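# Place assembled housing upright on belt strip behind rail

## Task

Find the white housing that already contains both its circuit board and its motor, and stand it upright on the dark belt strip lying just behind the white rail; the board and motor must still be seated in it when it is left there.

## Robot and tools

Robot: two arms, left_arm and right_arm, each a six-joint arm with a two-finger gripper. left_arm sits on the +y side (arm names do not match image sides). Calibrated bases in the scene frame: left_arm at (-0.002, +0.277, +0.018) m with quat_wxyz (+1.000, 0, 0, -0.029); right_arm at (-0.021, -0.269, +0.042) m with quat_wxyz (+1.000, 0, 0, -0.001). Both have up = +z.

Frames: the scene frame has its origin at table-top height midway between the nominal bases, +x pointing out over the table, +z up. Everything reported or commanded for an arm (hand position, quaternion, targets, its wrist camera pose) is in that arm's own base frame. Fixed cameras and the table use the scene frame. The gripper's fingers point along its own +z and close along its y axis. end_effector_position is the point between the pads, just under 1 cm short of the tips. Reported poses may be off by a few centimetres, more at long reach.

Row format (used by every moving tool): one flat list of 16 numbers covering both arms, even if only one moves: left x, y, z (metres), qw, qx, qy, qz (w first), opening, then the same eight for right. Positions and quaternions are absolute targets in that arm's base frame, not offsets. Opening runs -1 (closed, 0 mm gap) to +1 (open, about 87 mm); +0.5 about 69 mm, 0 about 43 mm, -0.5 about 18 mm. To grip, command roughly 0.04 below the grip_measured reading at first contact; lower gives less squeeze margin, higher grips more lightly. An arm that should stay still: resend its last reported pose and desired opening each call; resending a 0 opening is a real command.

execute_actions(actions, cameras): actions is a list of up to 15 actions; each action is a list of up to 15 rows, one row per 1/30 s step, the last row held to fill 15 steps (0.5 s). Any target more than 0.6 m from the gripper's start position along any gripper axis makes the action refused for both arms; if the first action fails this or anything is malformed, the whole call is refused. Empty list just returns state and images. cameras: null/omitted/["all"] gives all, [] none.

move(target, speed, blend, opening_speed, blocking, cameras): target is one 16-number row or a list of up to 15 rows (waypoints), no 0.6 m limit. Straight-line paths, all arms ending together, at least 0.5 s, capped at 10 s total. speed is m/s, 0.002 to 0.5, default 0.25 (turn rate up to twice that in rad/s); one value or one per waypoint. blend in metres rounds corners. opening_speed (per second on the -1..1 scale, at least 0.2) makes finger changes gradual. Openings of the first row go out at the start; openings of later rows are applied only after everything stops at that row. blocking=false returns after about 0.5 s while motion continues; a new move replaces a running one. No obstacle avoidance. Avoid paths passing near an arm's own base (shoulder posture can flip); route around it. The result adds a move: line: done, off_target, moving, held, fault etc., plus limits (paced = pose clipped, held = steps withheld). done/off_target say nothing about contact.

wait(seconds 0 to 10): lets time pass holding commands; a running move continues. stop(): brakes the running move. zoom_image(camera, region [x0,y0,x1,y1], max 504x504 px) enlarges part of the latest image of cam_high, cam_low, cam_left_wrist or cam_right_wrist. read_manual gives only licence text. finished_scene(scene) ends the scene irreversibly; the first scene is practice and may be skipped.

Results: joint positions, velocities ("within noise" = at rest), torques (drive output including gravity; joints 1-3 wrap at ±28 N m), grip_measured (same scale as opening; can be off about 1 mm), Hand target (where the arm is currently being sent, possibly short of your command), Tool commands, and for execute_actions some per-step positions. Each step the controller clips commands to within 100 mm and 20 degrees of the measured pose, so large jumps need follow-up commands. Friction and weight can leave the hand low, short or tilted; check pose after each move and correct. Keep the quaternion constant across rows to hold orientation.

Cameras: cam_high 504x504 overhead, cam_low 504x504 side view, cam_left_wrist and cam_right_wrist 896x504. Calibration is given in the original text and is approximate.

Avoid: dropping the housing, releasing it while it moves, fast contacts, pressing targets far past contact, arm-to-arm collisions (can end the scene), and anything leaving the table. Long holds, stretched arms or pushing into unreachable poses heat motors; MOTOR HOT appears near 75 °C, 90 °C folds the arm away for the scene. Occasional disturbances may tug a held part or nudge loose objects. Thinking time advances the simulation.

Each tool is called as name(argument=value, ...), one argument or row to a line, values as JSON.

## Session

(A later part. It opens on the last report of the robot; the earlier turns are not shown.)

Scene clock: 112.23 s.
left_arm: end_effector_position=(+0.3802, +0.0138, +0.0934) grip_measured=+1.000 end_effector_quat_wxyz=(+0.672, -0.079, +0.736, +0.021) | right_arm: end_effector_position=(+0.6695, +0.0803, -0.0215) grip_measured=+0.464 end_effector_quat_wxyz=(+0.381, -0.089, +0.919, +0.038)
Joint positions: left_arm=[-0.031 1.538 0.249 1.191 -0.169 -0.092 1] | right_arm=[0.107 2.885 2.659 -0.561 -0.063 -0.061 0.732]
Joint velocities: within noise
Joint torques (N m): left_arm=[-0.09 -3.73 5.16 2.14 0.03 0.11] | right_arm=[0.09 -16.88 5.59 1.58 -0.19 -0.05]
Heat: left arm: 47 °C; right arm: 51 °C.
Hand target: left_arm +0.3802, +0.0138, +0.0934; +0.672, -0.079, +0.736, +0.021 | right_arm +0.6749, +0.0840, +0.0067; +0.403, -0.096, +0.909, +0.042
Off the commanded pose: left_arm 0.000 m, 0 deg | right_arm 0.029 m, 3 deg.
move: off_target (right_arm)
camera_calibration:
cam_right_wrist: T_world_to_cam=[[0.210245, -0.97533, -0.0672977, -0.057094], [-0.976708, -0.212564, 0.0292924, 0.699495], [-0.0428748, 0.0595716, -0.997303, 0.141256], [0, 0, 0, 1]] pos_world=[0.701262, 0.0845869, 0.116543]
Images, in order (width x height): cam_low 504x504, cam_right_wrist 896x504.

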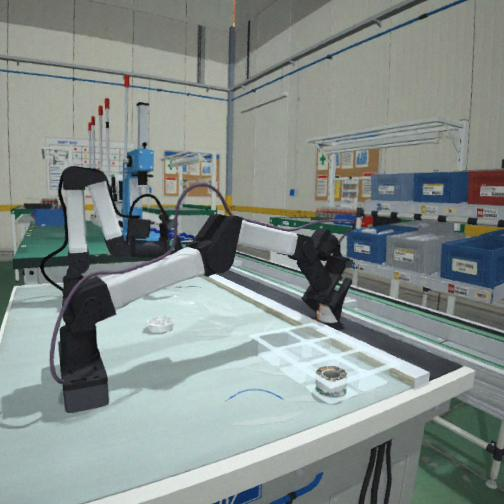

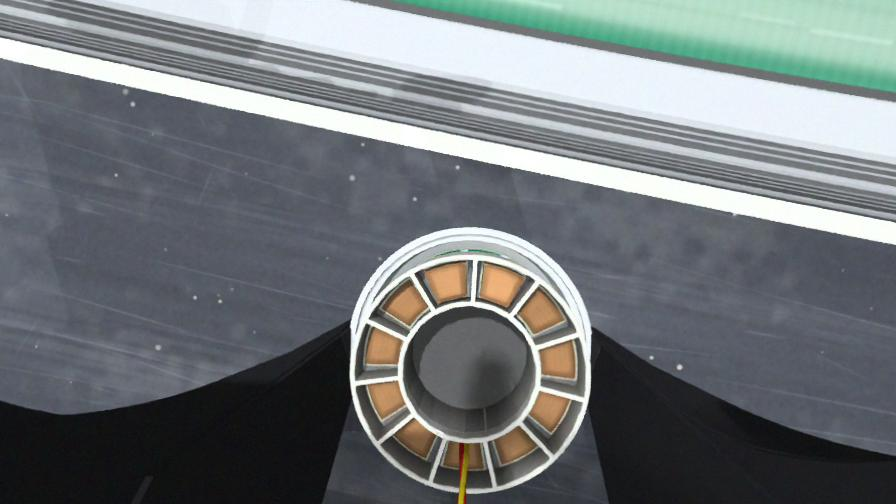

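move(
  target=[0.3802,0.0138,0.0934,0.672,-0.079,0.736,0.021,1,0.673,0.084,0.002,0.4045,-0.0955,0.9085,0.0425,0.405],
  speed=0.03,
  cameras=["cam_low","cam_right_wrist"],
)

zoom_image(
  camera="cam_low",
  region=[280, 240, 380, 340],
)

Scene clock: 118.30 s.
left_arm: end_effector_position=(+0.3802, +0.0138, +0.0934) grip_measured=+1.000 end_effector_quat_wxyz=(+0.672, -0.079, +0.736, +0.021) | right_arm: end_effector_position=(+0.6695, +0.0802, -0.0219) grip_measured=+0.464 end_effector_quat_wxyz=(+0.386, -0.089, +0.917, +0.038)
Joint positions: left_arm=[-0.031 1.538 0.249 1.191 -0.169 -0.092 1] | right_arm=[0.107 2.853 2.588 -0.511 -0.063 -0.061 0.732]
Joint velocities: within noise
Joint torques (N m): left_arm=[0.05 -3.75 5.18 2.17 0.03 0.11] | right_arm=[0.17 -16.44 5.46 1.57 -0.17 -0.03]
Heat: left arm: 47 °C; right arm: 55 °C.
Hand target: left_arm +0.3802, +0.0138, +0.0934; +0.672, -0.079, +0.736, +0.021 | right_arm +0.6731, +0.0840, +0.0017; +0.403, -0.096, +0.909, +0.042
Off the commanded pose: left_arm 0.000 m, 0 deg | right_arm 0.024 m, 2 deg.
move: off_target (right_arm)
camera_calibration:
cam_right_wrist: T_world_to_cam=[[0.211243, -0.975212, -0.0658573, -0.057783], [-0.976914, -0.212847, 0.0183022, 0.699422], [-0.031866, 0.0604707, -0.997661, 0.13339], [0, 0, 0, 1]] pos_world=[0.699732, 0.0844532, 0.116471]
Images, in order (width x height): cam_low 504x504, cam_right_wrist 896x504.

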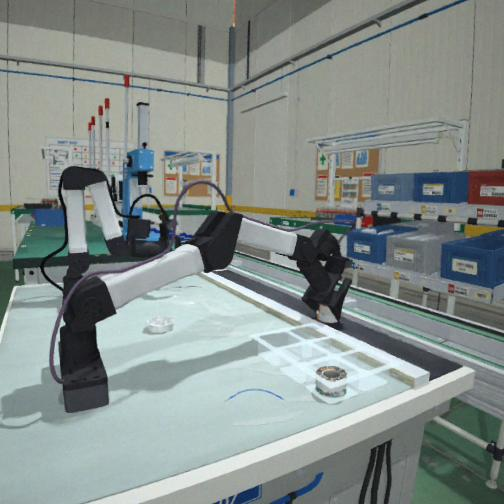

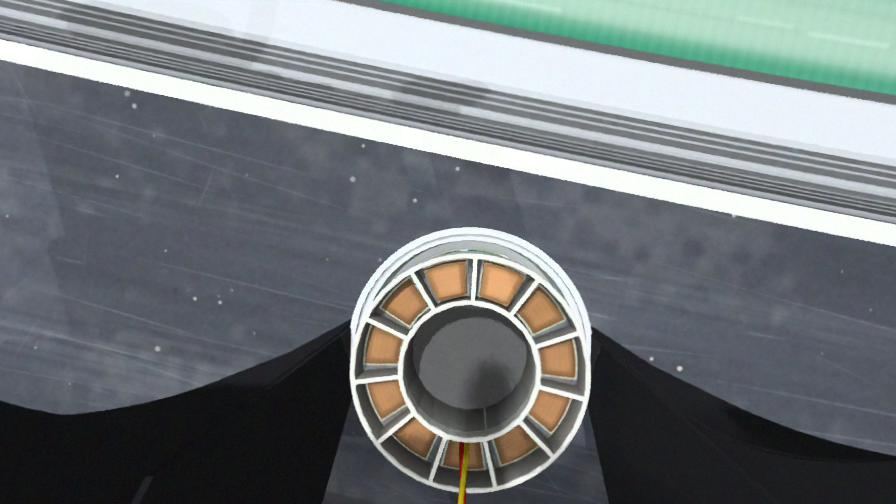

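Scaled by 5.040 from the camera's 504x504 image, which has a finer 720x720 frame.

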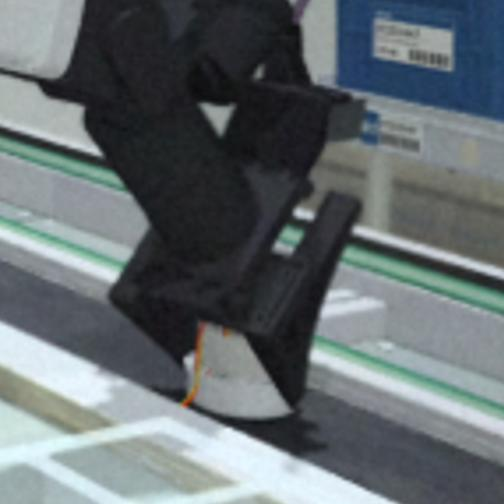

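move(
  target=[0.3802,0.0138,0.0934,0.672,-0.079,0.736,0.021,1,0.673,0.084,-0.004,0.3916,-0.0960,0.9140,0.0412,0.405],
  speed=0.03,
  cameras=["cam_low","cam_right_wrist"],
)

zoom_image(
  camera="cam_low",
  region=[280, 240, 380, 340],
)

Scene clock: 122.23 s.
left_arm: end_effector_position=(+0.3802, +0.0138, +0.0934) grip_measured=+1.000 end_effector_quat_wxyz=(+0.672, -0.079, +0.736, +0.021) | right_arm: end_effector_position=(+0.6617, +0.0794, -0.0197) grip_measured=+0.464 end_effector_quat_wxyz=(+0.369, -0.089, +0.924, +0.038)
Joint positions: left_arm=[-0.031 1.538 0.249 1.191 -0.169 -0.092 1] | right_arm=[0.107 2.853 2.619 -0.579 -0.063 -0.061 0.732]
Joint velocities: within noise
Joint torques (N m): left_arm=[0.01 -3.73 5.09 2.15 0.04 0.11] | right_arm=[0.16 -12.64 10.17 1.54 -0.15 -0.03]
Heat: left arm: 47 °C; right arm: 58 °C.
Hand target: left_arm +0.3802, +0.0138, +0.0934; +0.672, -0.079, +0.736, +0.021 | right_arm +0.6719, +0.0839, -0.0037; +0.392, -0.096, +0.914, +0.041
Off the commanded pose: left_arm 0.000 m, 0 deg | right_arm 0.020 m, 3 deg.
move: off_target (right_arm)
camera_calibration:
cam_right_wrist: T_world_to_cam=[[0.208668, -0.975488, -0.0698605, -0.055163], [-0.975501, -0.212696, 0.0561992, 0.691405], [-0.0696807, 0.056422, -0.995972, 0.160729], [0, 0, 0, 1]] pos_world=[0.697177, 0.0841796, 0.117371]
Images, in order (width x height): cam_low 504x504, cam_right_wrist 896x504.

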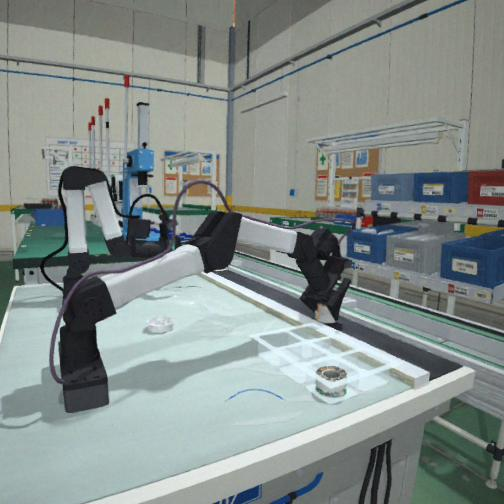

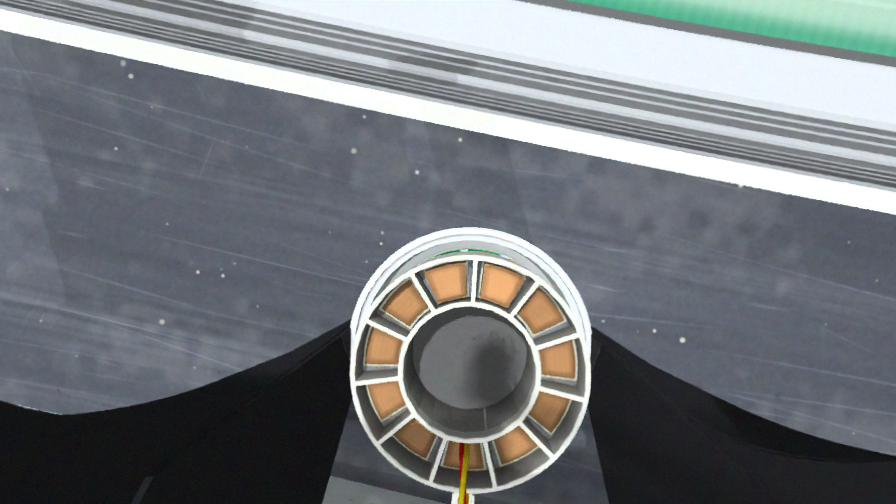

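Scaled by 5.040 from the camera's 504x504 image, which has a finer 720x720 frame.

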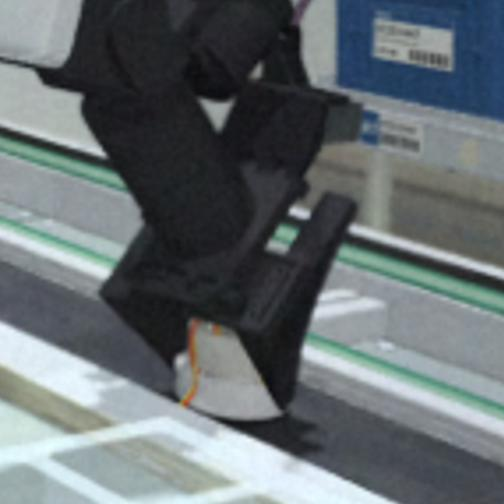

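move(
  target=[0.3802,0.0138,0.0934,0.672,-0.079,0.736,0.021,1,0.677,0.084,-0.004,0.399,-0.0958,0.911,0.042,0.405],
  speed=0.03,
  cameras=["cam_low","cam_right_wrist"],
)

zoom_image(
  camera="cam_low",
  region=[280, 240, 380, 340],
)

Scene clock: 129.77 s.
left_arm: end_effector_position=(+0.3802, +0.0138, +0.0934) grip_measured=+1.000 end_effector_quat_wxyz=(+0.672, -0.079, +0.736, +0.021) | right_arm: end_effector_position=(+0.6618, +0.0794, -0.0197) grip_measured=+0.464 end_effector_quat_wxyz=(+0.369, -0.089, +0.924, +0.038)
Joint positions: left_arm=[-0.031 1.538 0.249 1.191 -0.169 -0.092 1] | right_arm=[0.107 2.853 2.619 -0.579 -0.063 -0.061 0.732]
Joint velocities: within noise
Joint torques (N m): left_arm=[0.03 -3.7 5.16 2.14 0.05 0.11] | right_arm=[0.08 -12.37 10.19 1.76 -0.17 -0.05]
Heat: left arm: 47 °C; right arm: 60 °C.
Hand target: left_arm +0.3802, +0.0138, +0.0934; +0.672, -0.079, +0.736, +0.021 | right_arm +0.6754, +0.0838, -0.0033; +0.400, -0.096, +0.911, +0.042
Off the commanded pose: left_arm 0.000 m, 0 deg | right_arm 0.022 m, 4 deg.
move: off_target (right_arm)
camera_calibration:
cam_right_wrist: T_world_to_cam=[[0.208695, -0.975485, -0.069821, -0.0551845], [-0.975522, -0.212698, 0.0558205, 0.691488], [-0.0693029, 0.0564625, -0.995997, 0.160534], [0, 0, 0, 1]] pos_world=[0.697204, 0.0841826, 0.117439]
Images, in order (width x height): cam_low 504x504, cam_right_wrist 896x504.

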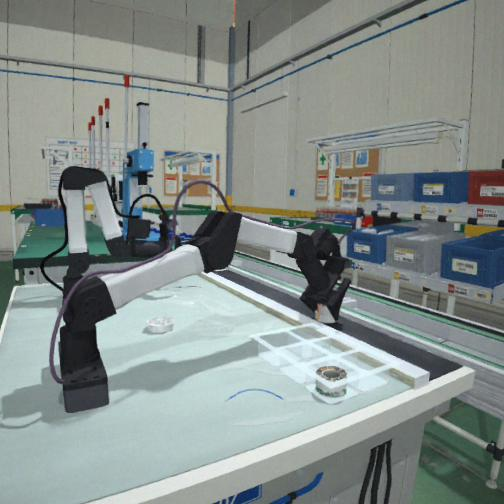

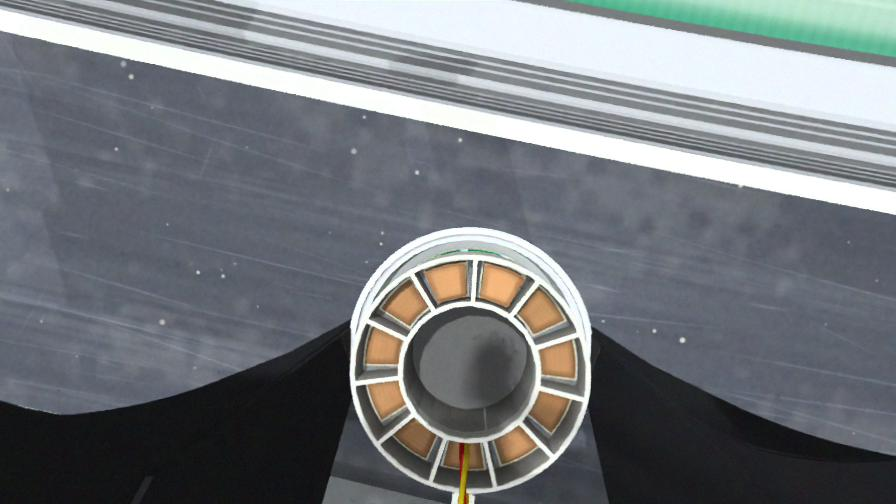

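Scaled by 5.040 from the camera's 504x504 image, which has a finer 720x720 frame.

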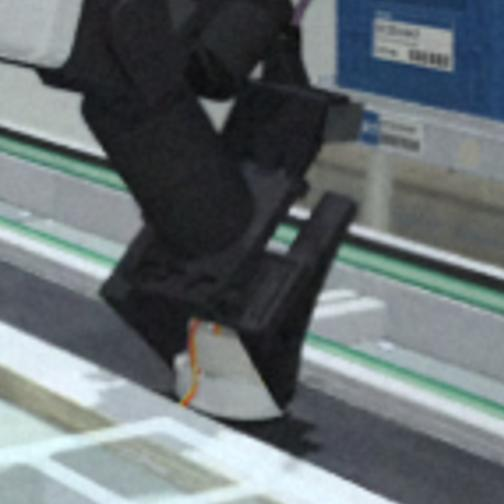

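move(
  target=[0.3802,0.0138,0.0934,0.672,-0.079,0.736,0.021,1,0.677,0.084,-0.014,0.410,-0.0953,0.906,0.0431,0.405],
  speed=0.03,
  cameras=["cam_low","cam_right_wrist"],
)

zoom_image(
  camera="cam_low",
  region=[280, 240, 380, 340],
)

Scene clock: 135.60 s.
left_arm: end_effector_position=(+0.3802, +0.0138, +0.0934) grip_measured=+1.000 end_effector_quat_wxyz=(+0.672, -0.079, +0.736, +0.021) | right_arm: end_effector_position=(+0.6780, +0.0813, -0.0221) grip_measured=+0.464 end_effector_quat_wxyz=(+0.407, -0.090, +0.908, +0.038)
Joint positions: left_arm=[-0.031 1.538 0.249 1.191 -0.169 -0.092 1] | right_arm=[0.107 2.853 2.56 -0.439 -0.064 -0.063 0.732]
Joint velocities: within noise
Joint torques (N m): left_arm=[0.05 -3.73 5.11 2.17 0.03 0.11] | right_arm=[0.05 -14.94 5.24 1.53 -0.2 -0.02]
Heat: left arm: 47 °C; right arm: 61 °C.
Hand target: left_arm +0.3802, +0.0138, +0.0934; +0.672, -0.079, +0.736, +0.021 | right_arm +0.6771, +0.0841, -0.0141; +0.409, -0.095, +0.906, +0.043
Off the commanded pose: left_arm 0.000 m, 0 deg | right_arm 0.009 m, 1 deg.
move: done
camera_calibration:
cam_right_wrist: T_world_to_cam=[[0.215866, -0.974533, -0.060717, -0.0616528], [-0.976349, -0.214664, -0.0257442, 0.706796], [0.0120549, 0.0648382, -0.997823, 0.103238], [0, 0, 0, 1]] pos_world=[0.702143, 0.0849472, 0.117466]
Images, in order (width x height): cam_low 504x504, cam_right_wrist 896x504.

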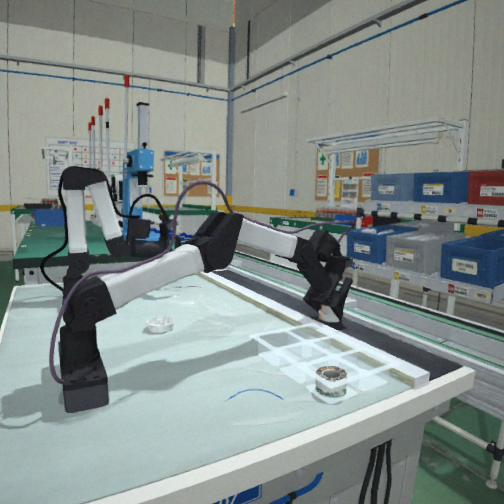

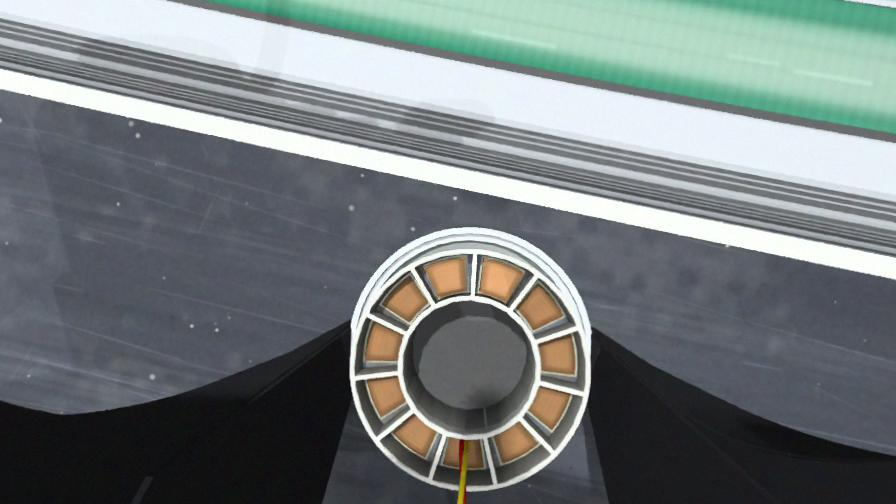

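Scaled by 5.040 from the camera's 504x504 image, which has a finer 720x720 frame.

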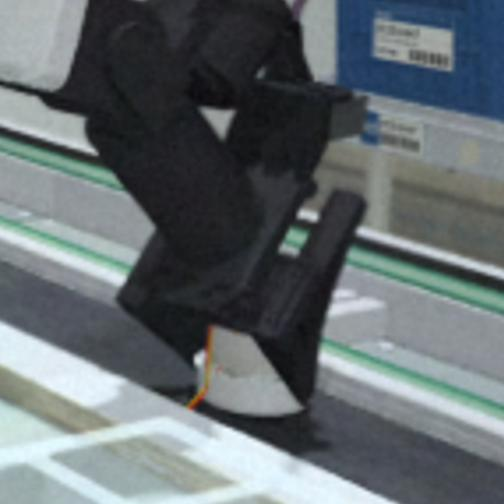

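move(
  target=[0.3802,0.0138,0.0934,0.672,-0.079,0.736,0.021,1,0.675,0.084,-0.014,0.3916,-0.0960,0.9140,0.0412,0.405],
  speed=0.03,
  cameras=["cam_right_wrist"],
)

Scene clock: 140.37 s.
left_arm: end_effector_position=(+0.3802, +0.0138, +0.0934) grip_measured=+1.000 end_effector_quat_wxyz=(+0.672, -0.079, +0.736, +0.021) | right_arm: end_effector_position=(+0.6697, +0.0804, -0.0208) grip_measured=+0.464 end_effector_quat_wxyz=(+0.383, -0.090, +0.919, +0.038)
Joint positions: left_arm=[-0.031 1.538 0.249 1.191 -0.169 -0.092 1] | right_arm=[0.107 2.878 2.648 -0.553 -0.064 -0.063 0.732]
Joint velocities: within noise
Joint torques (N m): left_arm=[-0.01 -3.73 5.15 2.17 0.03 0.12] | right_arm=[0.12 -11.95 9.91 1.4 -0.14 -0.04]
Heat: left arm: 47 °C; right arm: 63 °C.
Hand target: left_arm +0.3802, +0.0138, +0.0934; +0.672, -0.079, +0.736, +0.021 | right_arm +0.6745, +0.0840, -0.0141; +0.393, -0.096, +0.914, +0.041
Off the commanded pose: left_arm 0.000 m, 0 deg | right_arm 0.009 m, 1 deg.
move: done
camera_calibration:
cam_right_wrist: T_world_to_cam=[[0.212562, -0.974887, -0.0664268, -0.0585214], [-0.976337, -0.214663, 0.0261977, 0.699573], [-0.0397992, 0.0592863, -0.997447, 0.139881], [0, 0, 0, 1]] pos_world=[0.701025, 0.0848274, 0.117309]
Images, in order (width x height): cam_right_wrist 896x504.

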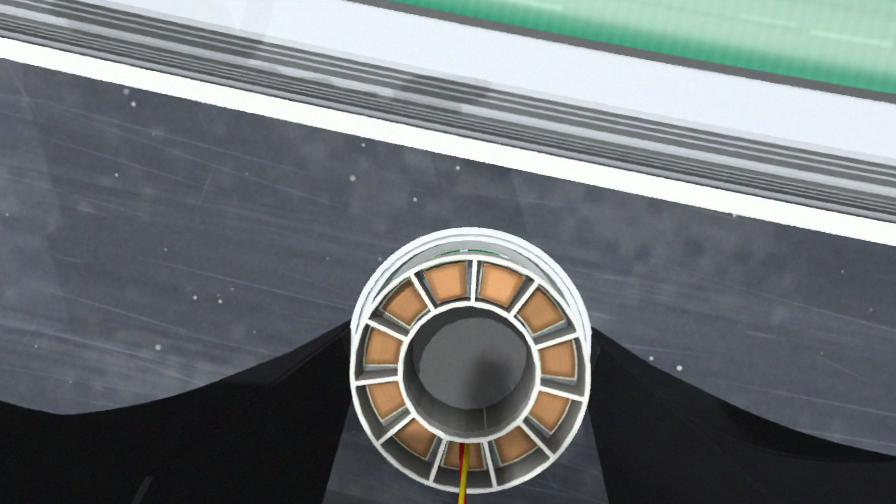

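move(
  target=[0.3802,0.0138,0.0934,0.672,-0.079,0.736,0.021,1,0.675,0.084,-0.014,0.3916,-0.0960,0.9140,0.0412,0.9],
  speed=0.03,
  opening_speed=0.25,
  cameras=["cam_low","cam_right_wrist"],
)

zoom_image(
  camera="cam_low",
  region=[280, 240, 380, 340],
)

Scene clock: 146.57 s.
left_arm: end_effector_position=(+0.3802, +0.0138, +0.0934) grip_measured=+1.000 end_effector_quat_wxyz=(+0.672, -0.079, +0.736, +0.021) | right_arm: end_effector_position=(+0.6687, +0.0803, -0.0214) grip_measured=+0.900 end_effector_quat_wxyz=(+0.380, -0.090, +0.920, +0.038)
Joint positions: left_arm=[-0.031 1.538 0.249 1.191 -0.169 -0.092 1] | right_arm=[0.107 2.878 2.648 -0.558 -0.064 -0.063 0.95]
Joint velocities: within noise
Joint torques (N m): left_arm=[0.02 -3.81 5.18 2.15 0.03 0.11] | right_arm=[0.2 -12.03 10.03 1.44 -0.13 -0.04]
Heat: left arm: 47 °C; right arm: 64 °C.
Hand target: left_arm +0.3802, +0.0138, +0.0934; +0.672, -0.079, +0.736, +0.021 | right_arm +0.6745, +0.0840, -0.0140; +0.393, -0.096, +0.914, +0.041
Off the commanded pose: left_arm 0.000 m, 0 deg | right_arm 0.010 m, 2 deg.
move: done
camera_calibration:
cam_right_wrist: T_world_to_cam=[[0.212258, -0.97492, -0.0669186, -0.0582632], [-0.976207, -0.214649, 0.030746, 0.69866], [-0.0443389, 0.0588003, -0.997285, 0.142354], [0, 0, 0, 1]] pos_world=[0.700716, 0.0847943, 0.116587]
Images, in order (width x height): cam_low 504x504, cam_right_wrist 896x504.

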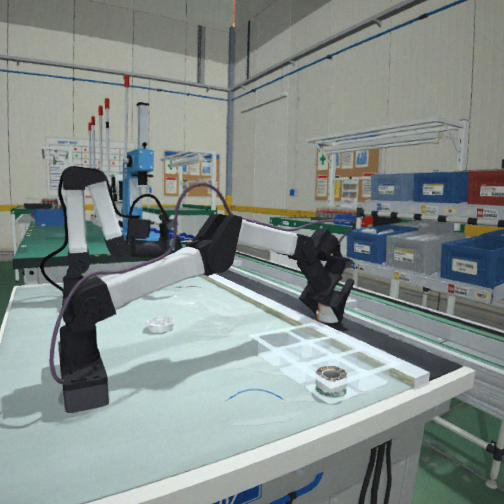

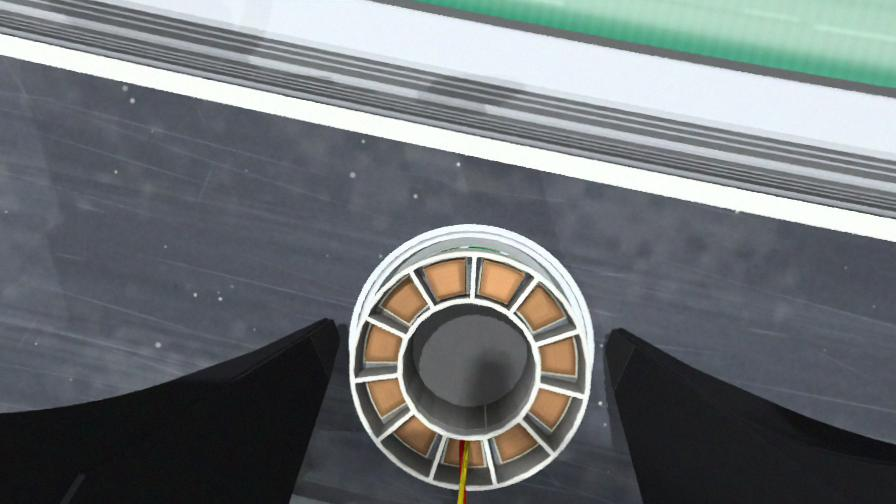

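Scaled by 5.040 from the camera's 504x504 image, which has a finer 720x720 frame.

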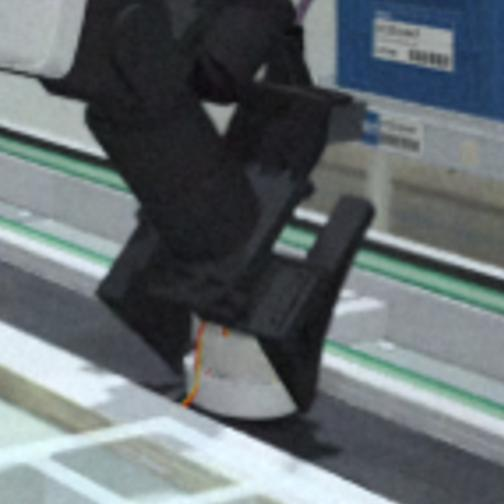

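move(
  target=[
    [0.3802,0.0138,0.0934,0.672,-0.079,0.736,0.021,1,0.674,0.084,-0.013,0.3916,-0.0960,0.9140,0.0412,1],
    [0.3802,0.0138,0.0934,0.672,-0.079,0.736,0.021,1,0.602,0.066,0.072,0.3916,-0.0960,0.9140,0.0412,1],
    [0.3802,0.0138,0.0934,0.672,-0.079,0.736,0.021,1,0.42,0.04,0.16,0.3916,-0.0960,0.9140,0.0412,1],
  ],
  speed=[0.03,0.06,0.2],
  blend=[0,0.02,0],
)

zoom_image(
  camera="cam_low",
  region=[280, 240, 380, 340],
)

zoom_image(
  camera="cam_high",
  region=[260, 90, 400, 210],
)

Scene clock: 157.50 s.
left_arm: end_effector_position=(+0.3802, +0.0138, +0.0934) grip_measured=+1.000 end_effector_quat_wxyz=(+0.672, -0.079, +0.736, +0.021) | right_arm: end_effector_position=(+0.4234, +0.0405, +0.1570) grip_measured=+0.979 end_effector_quat_wxyz=(+0.388, -0.091, +0.916, +0.038)
Joint positions: left_arm=[-0.031 1.538 0.249 1.191 -0.169 -0.092 1] | right_arm=[0.065 1.587 1.28 -0.466 -0.094 -0.092 0.989]
Joint velocities: within noise
Joint torques (N m): left_arm=[-0.01 -3.79 5.14 2.15 0.02 0.12] | right_arm=[-0.58 -7.19 5.85 1.46 -0.23 -0.09]
Heat: left arm: 47 °C; right arm: 66 °C.
Hand target: left_arm +0.3802, +0.0138, +0.0934; +0.672, -0.079, +0.736, +0.021 | right_arm +0.4200, +0.0401, +0.1599; +0.392, -0.096, +0.914, +0.041
Off the commanded pose: left_arm 0.000 m, 0 deg | right_arm 0.005 m, 1 deg.
move: done
camera_calibration:
cam_left_wrist: T_world_to_cam=[[0.121233, -0.984836, 0.124097, -0.0519152], [-0.8865, -0.163666, -0.432817, 0.382443], [0.446564, -0.0575402, -0.892899, 0.0546676], [0, 0, 0, 1]] pos_world=[0.320917, 0.0146106, 0.220783]
cam_right_wrist: T_world_to_cam=[[0.214185, -0.974621, -0.0651047, -0.0341741], [-0.976411, -0.21549, 0.0136467, 0.447982], [-0.0273298, 0.060646, -0.997785, 0.304514], [0, 0, 0, 1]] pos_world=[0.453056, 0.0447612, 0.295502]

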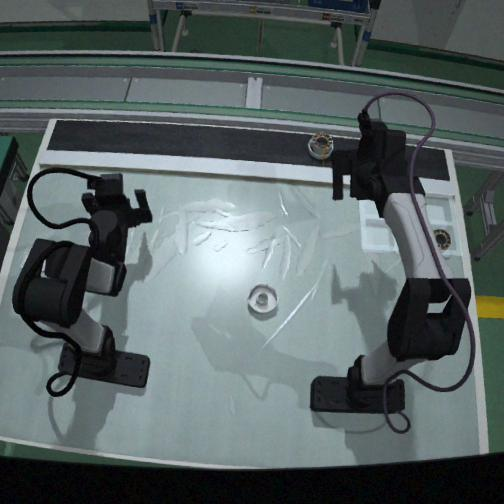

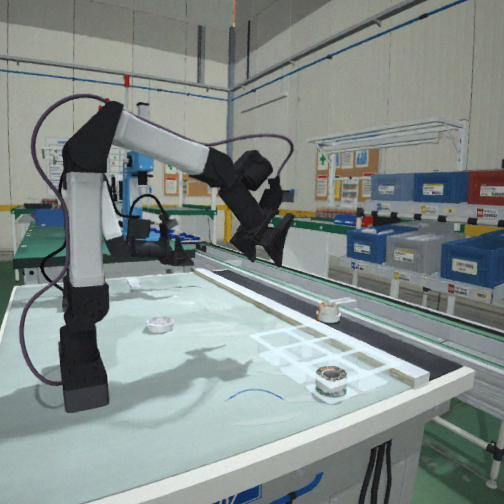

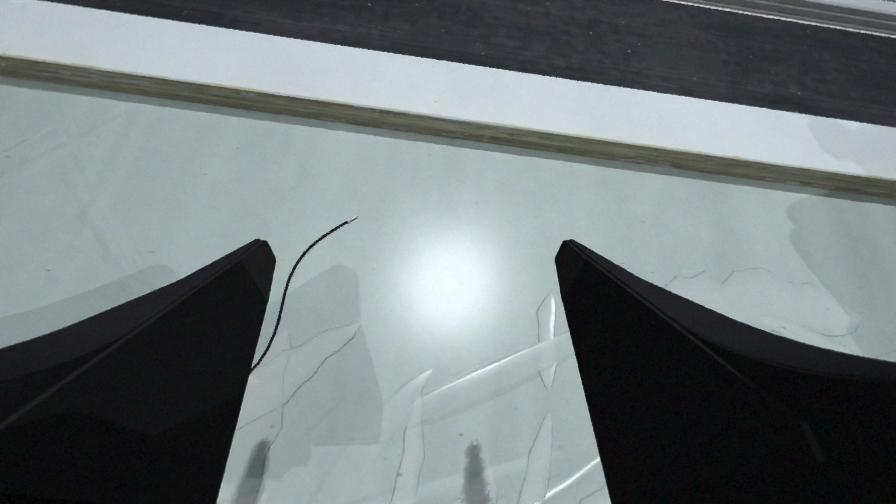

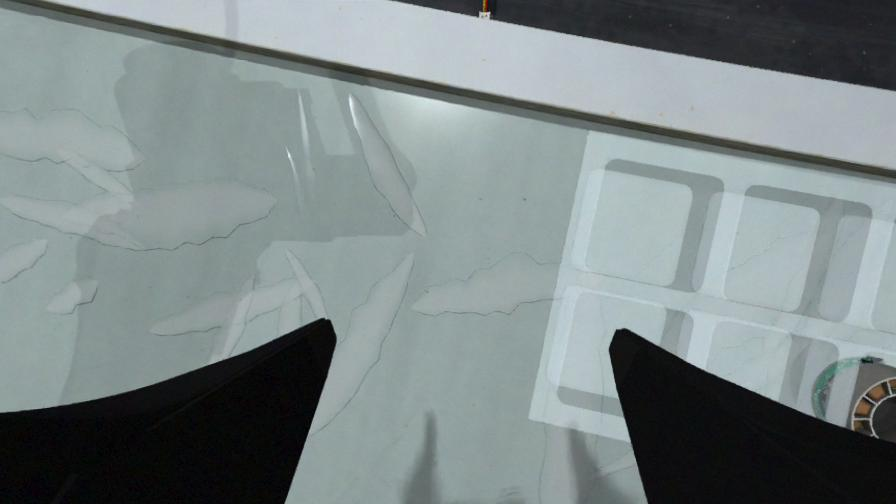

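Scaled by 5.040 from the camera's 504x504 image, which has a finer 720x720 frame.

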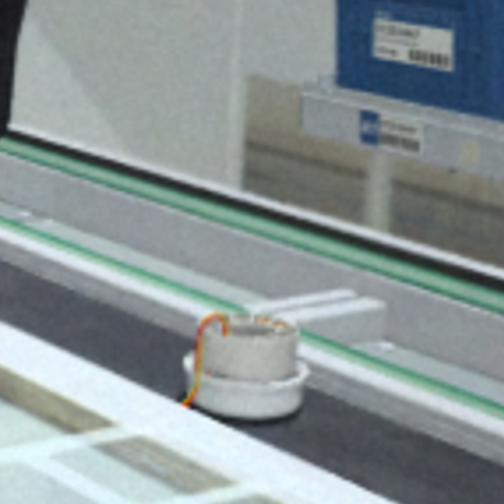

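Scaled by 3.600 from the camera's 504x504 image, which has a finer 720x720 frame.

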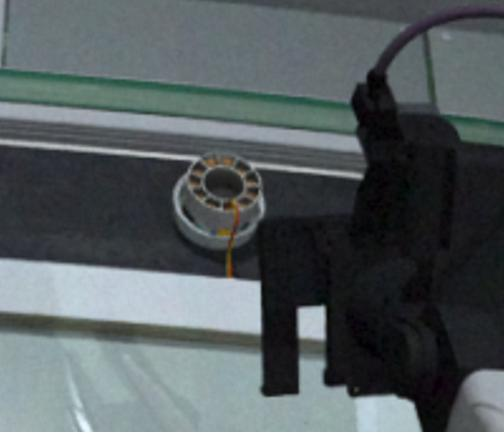

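finished_scene(
  scene=3,
)

The scene is finished: the task was done.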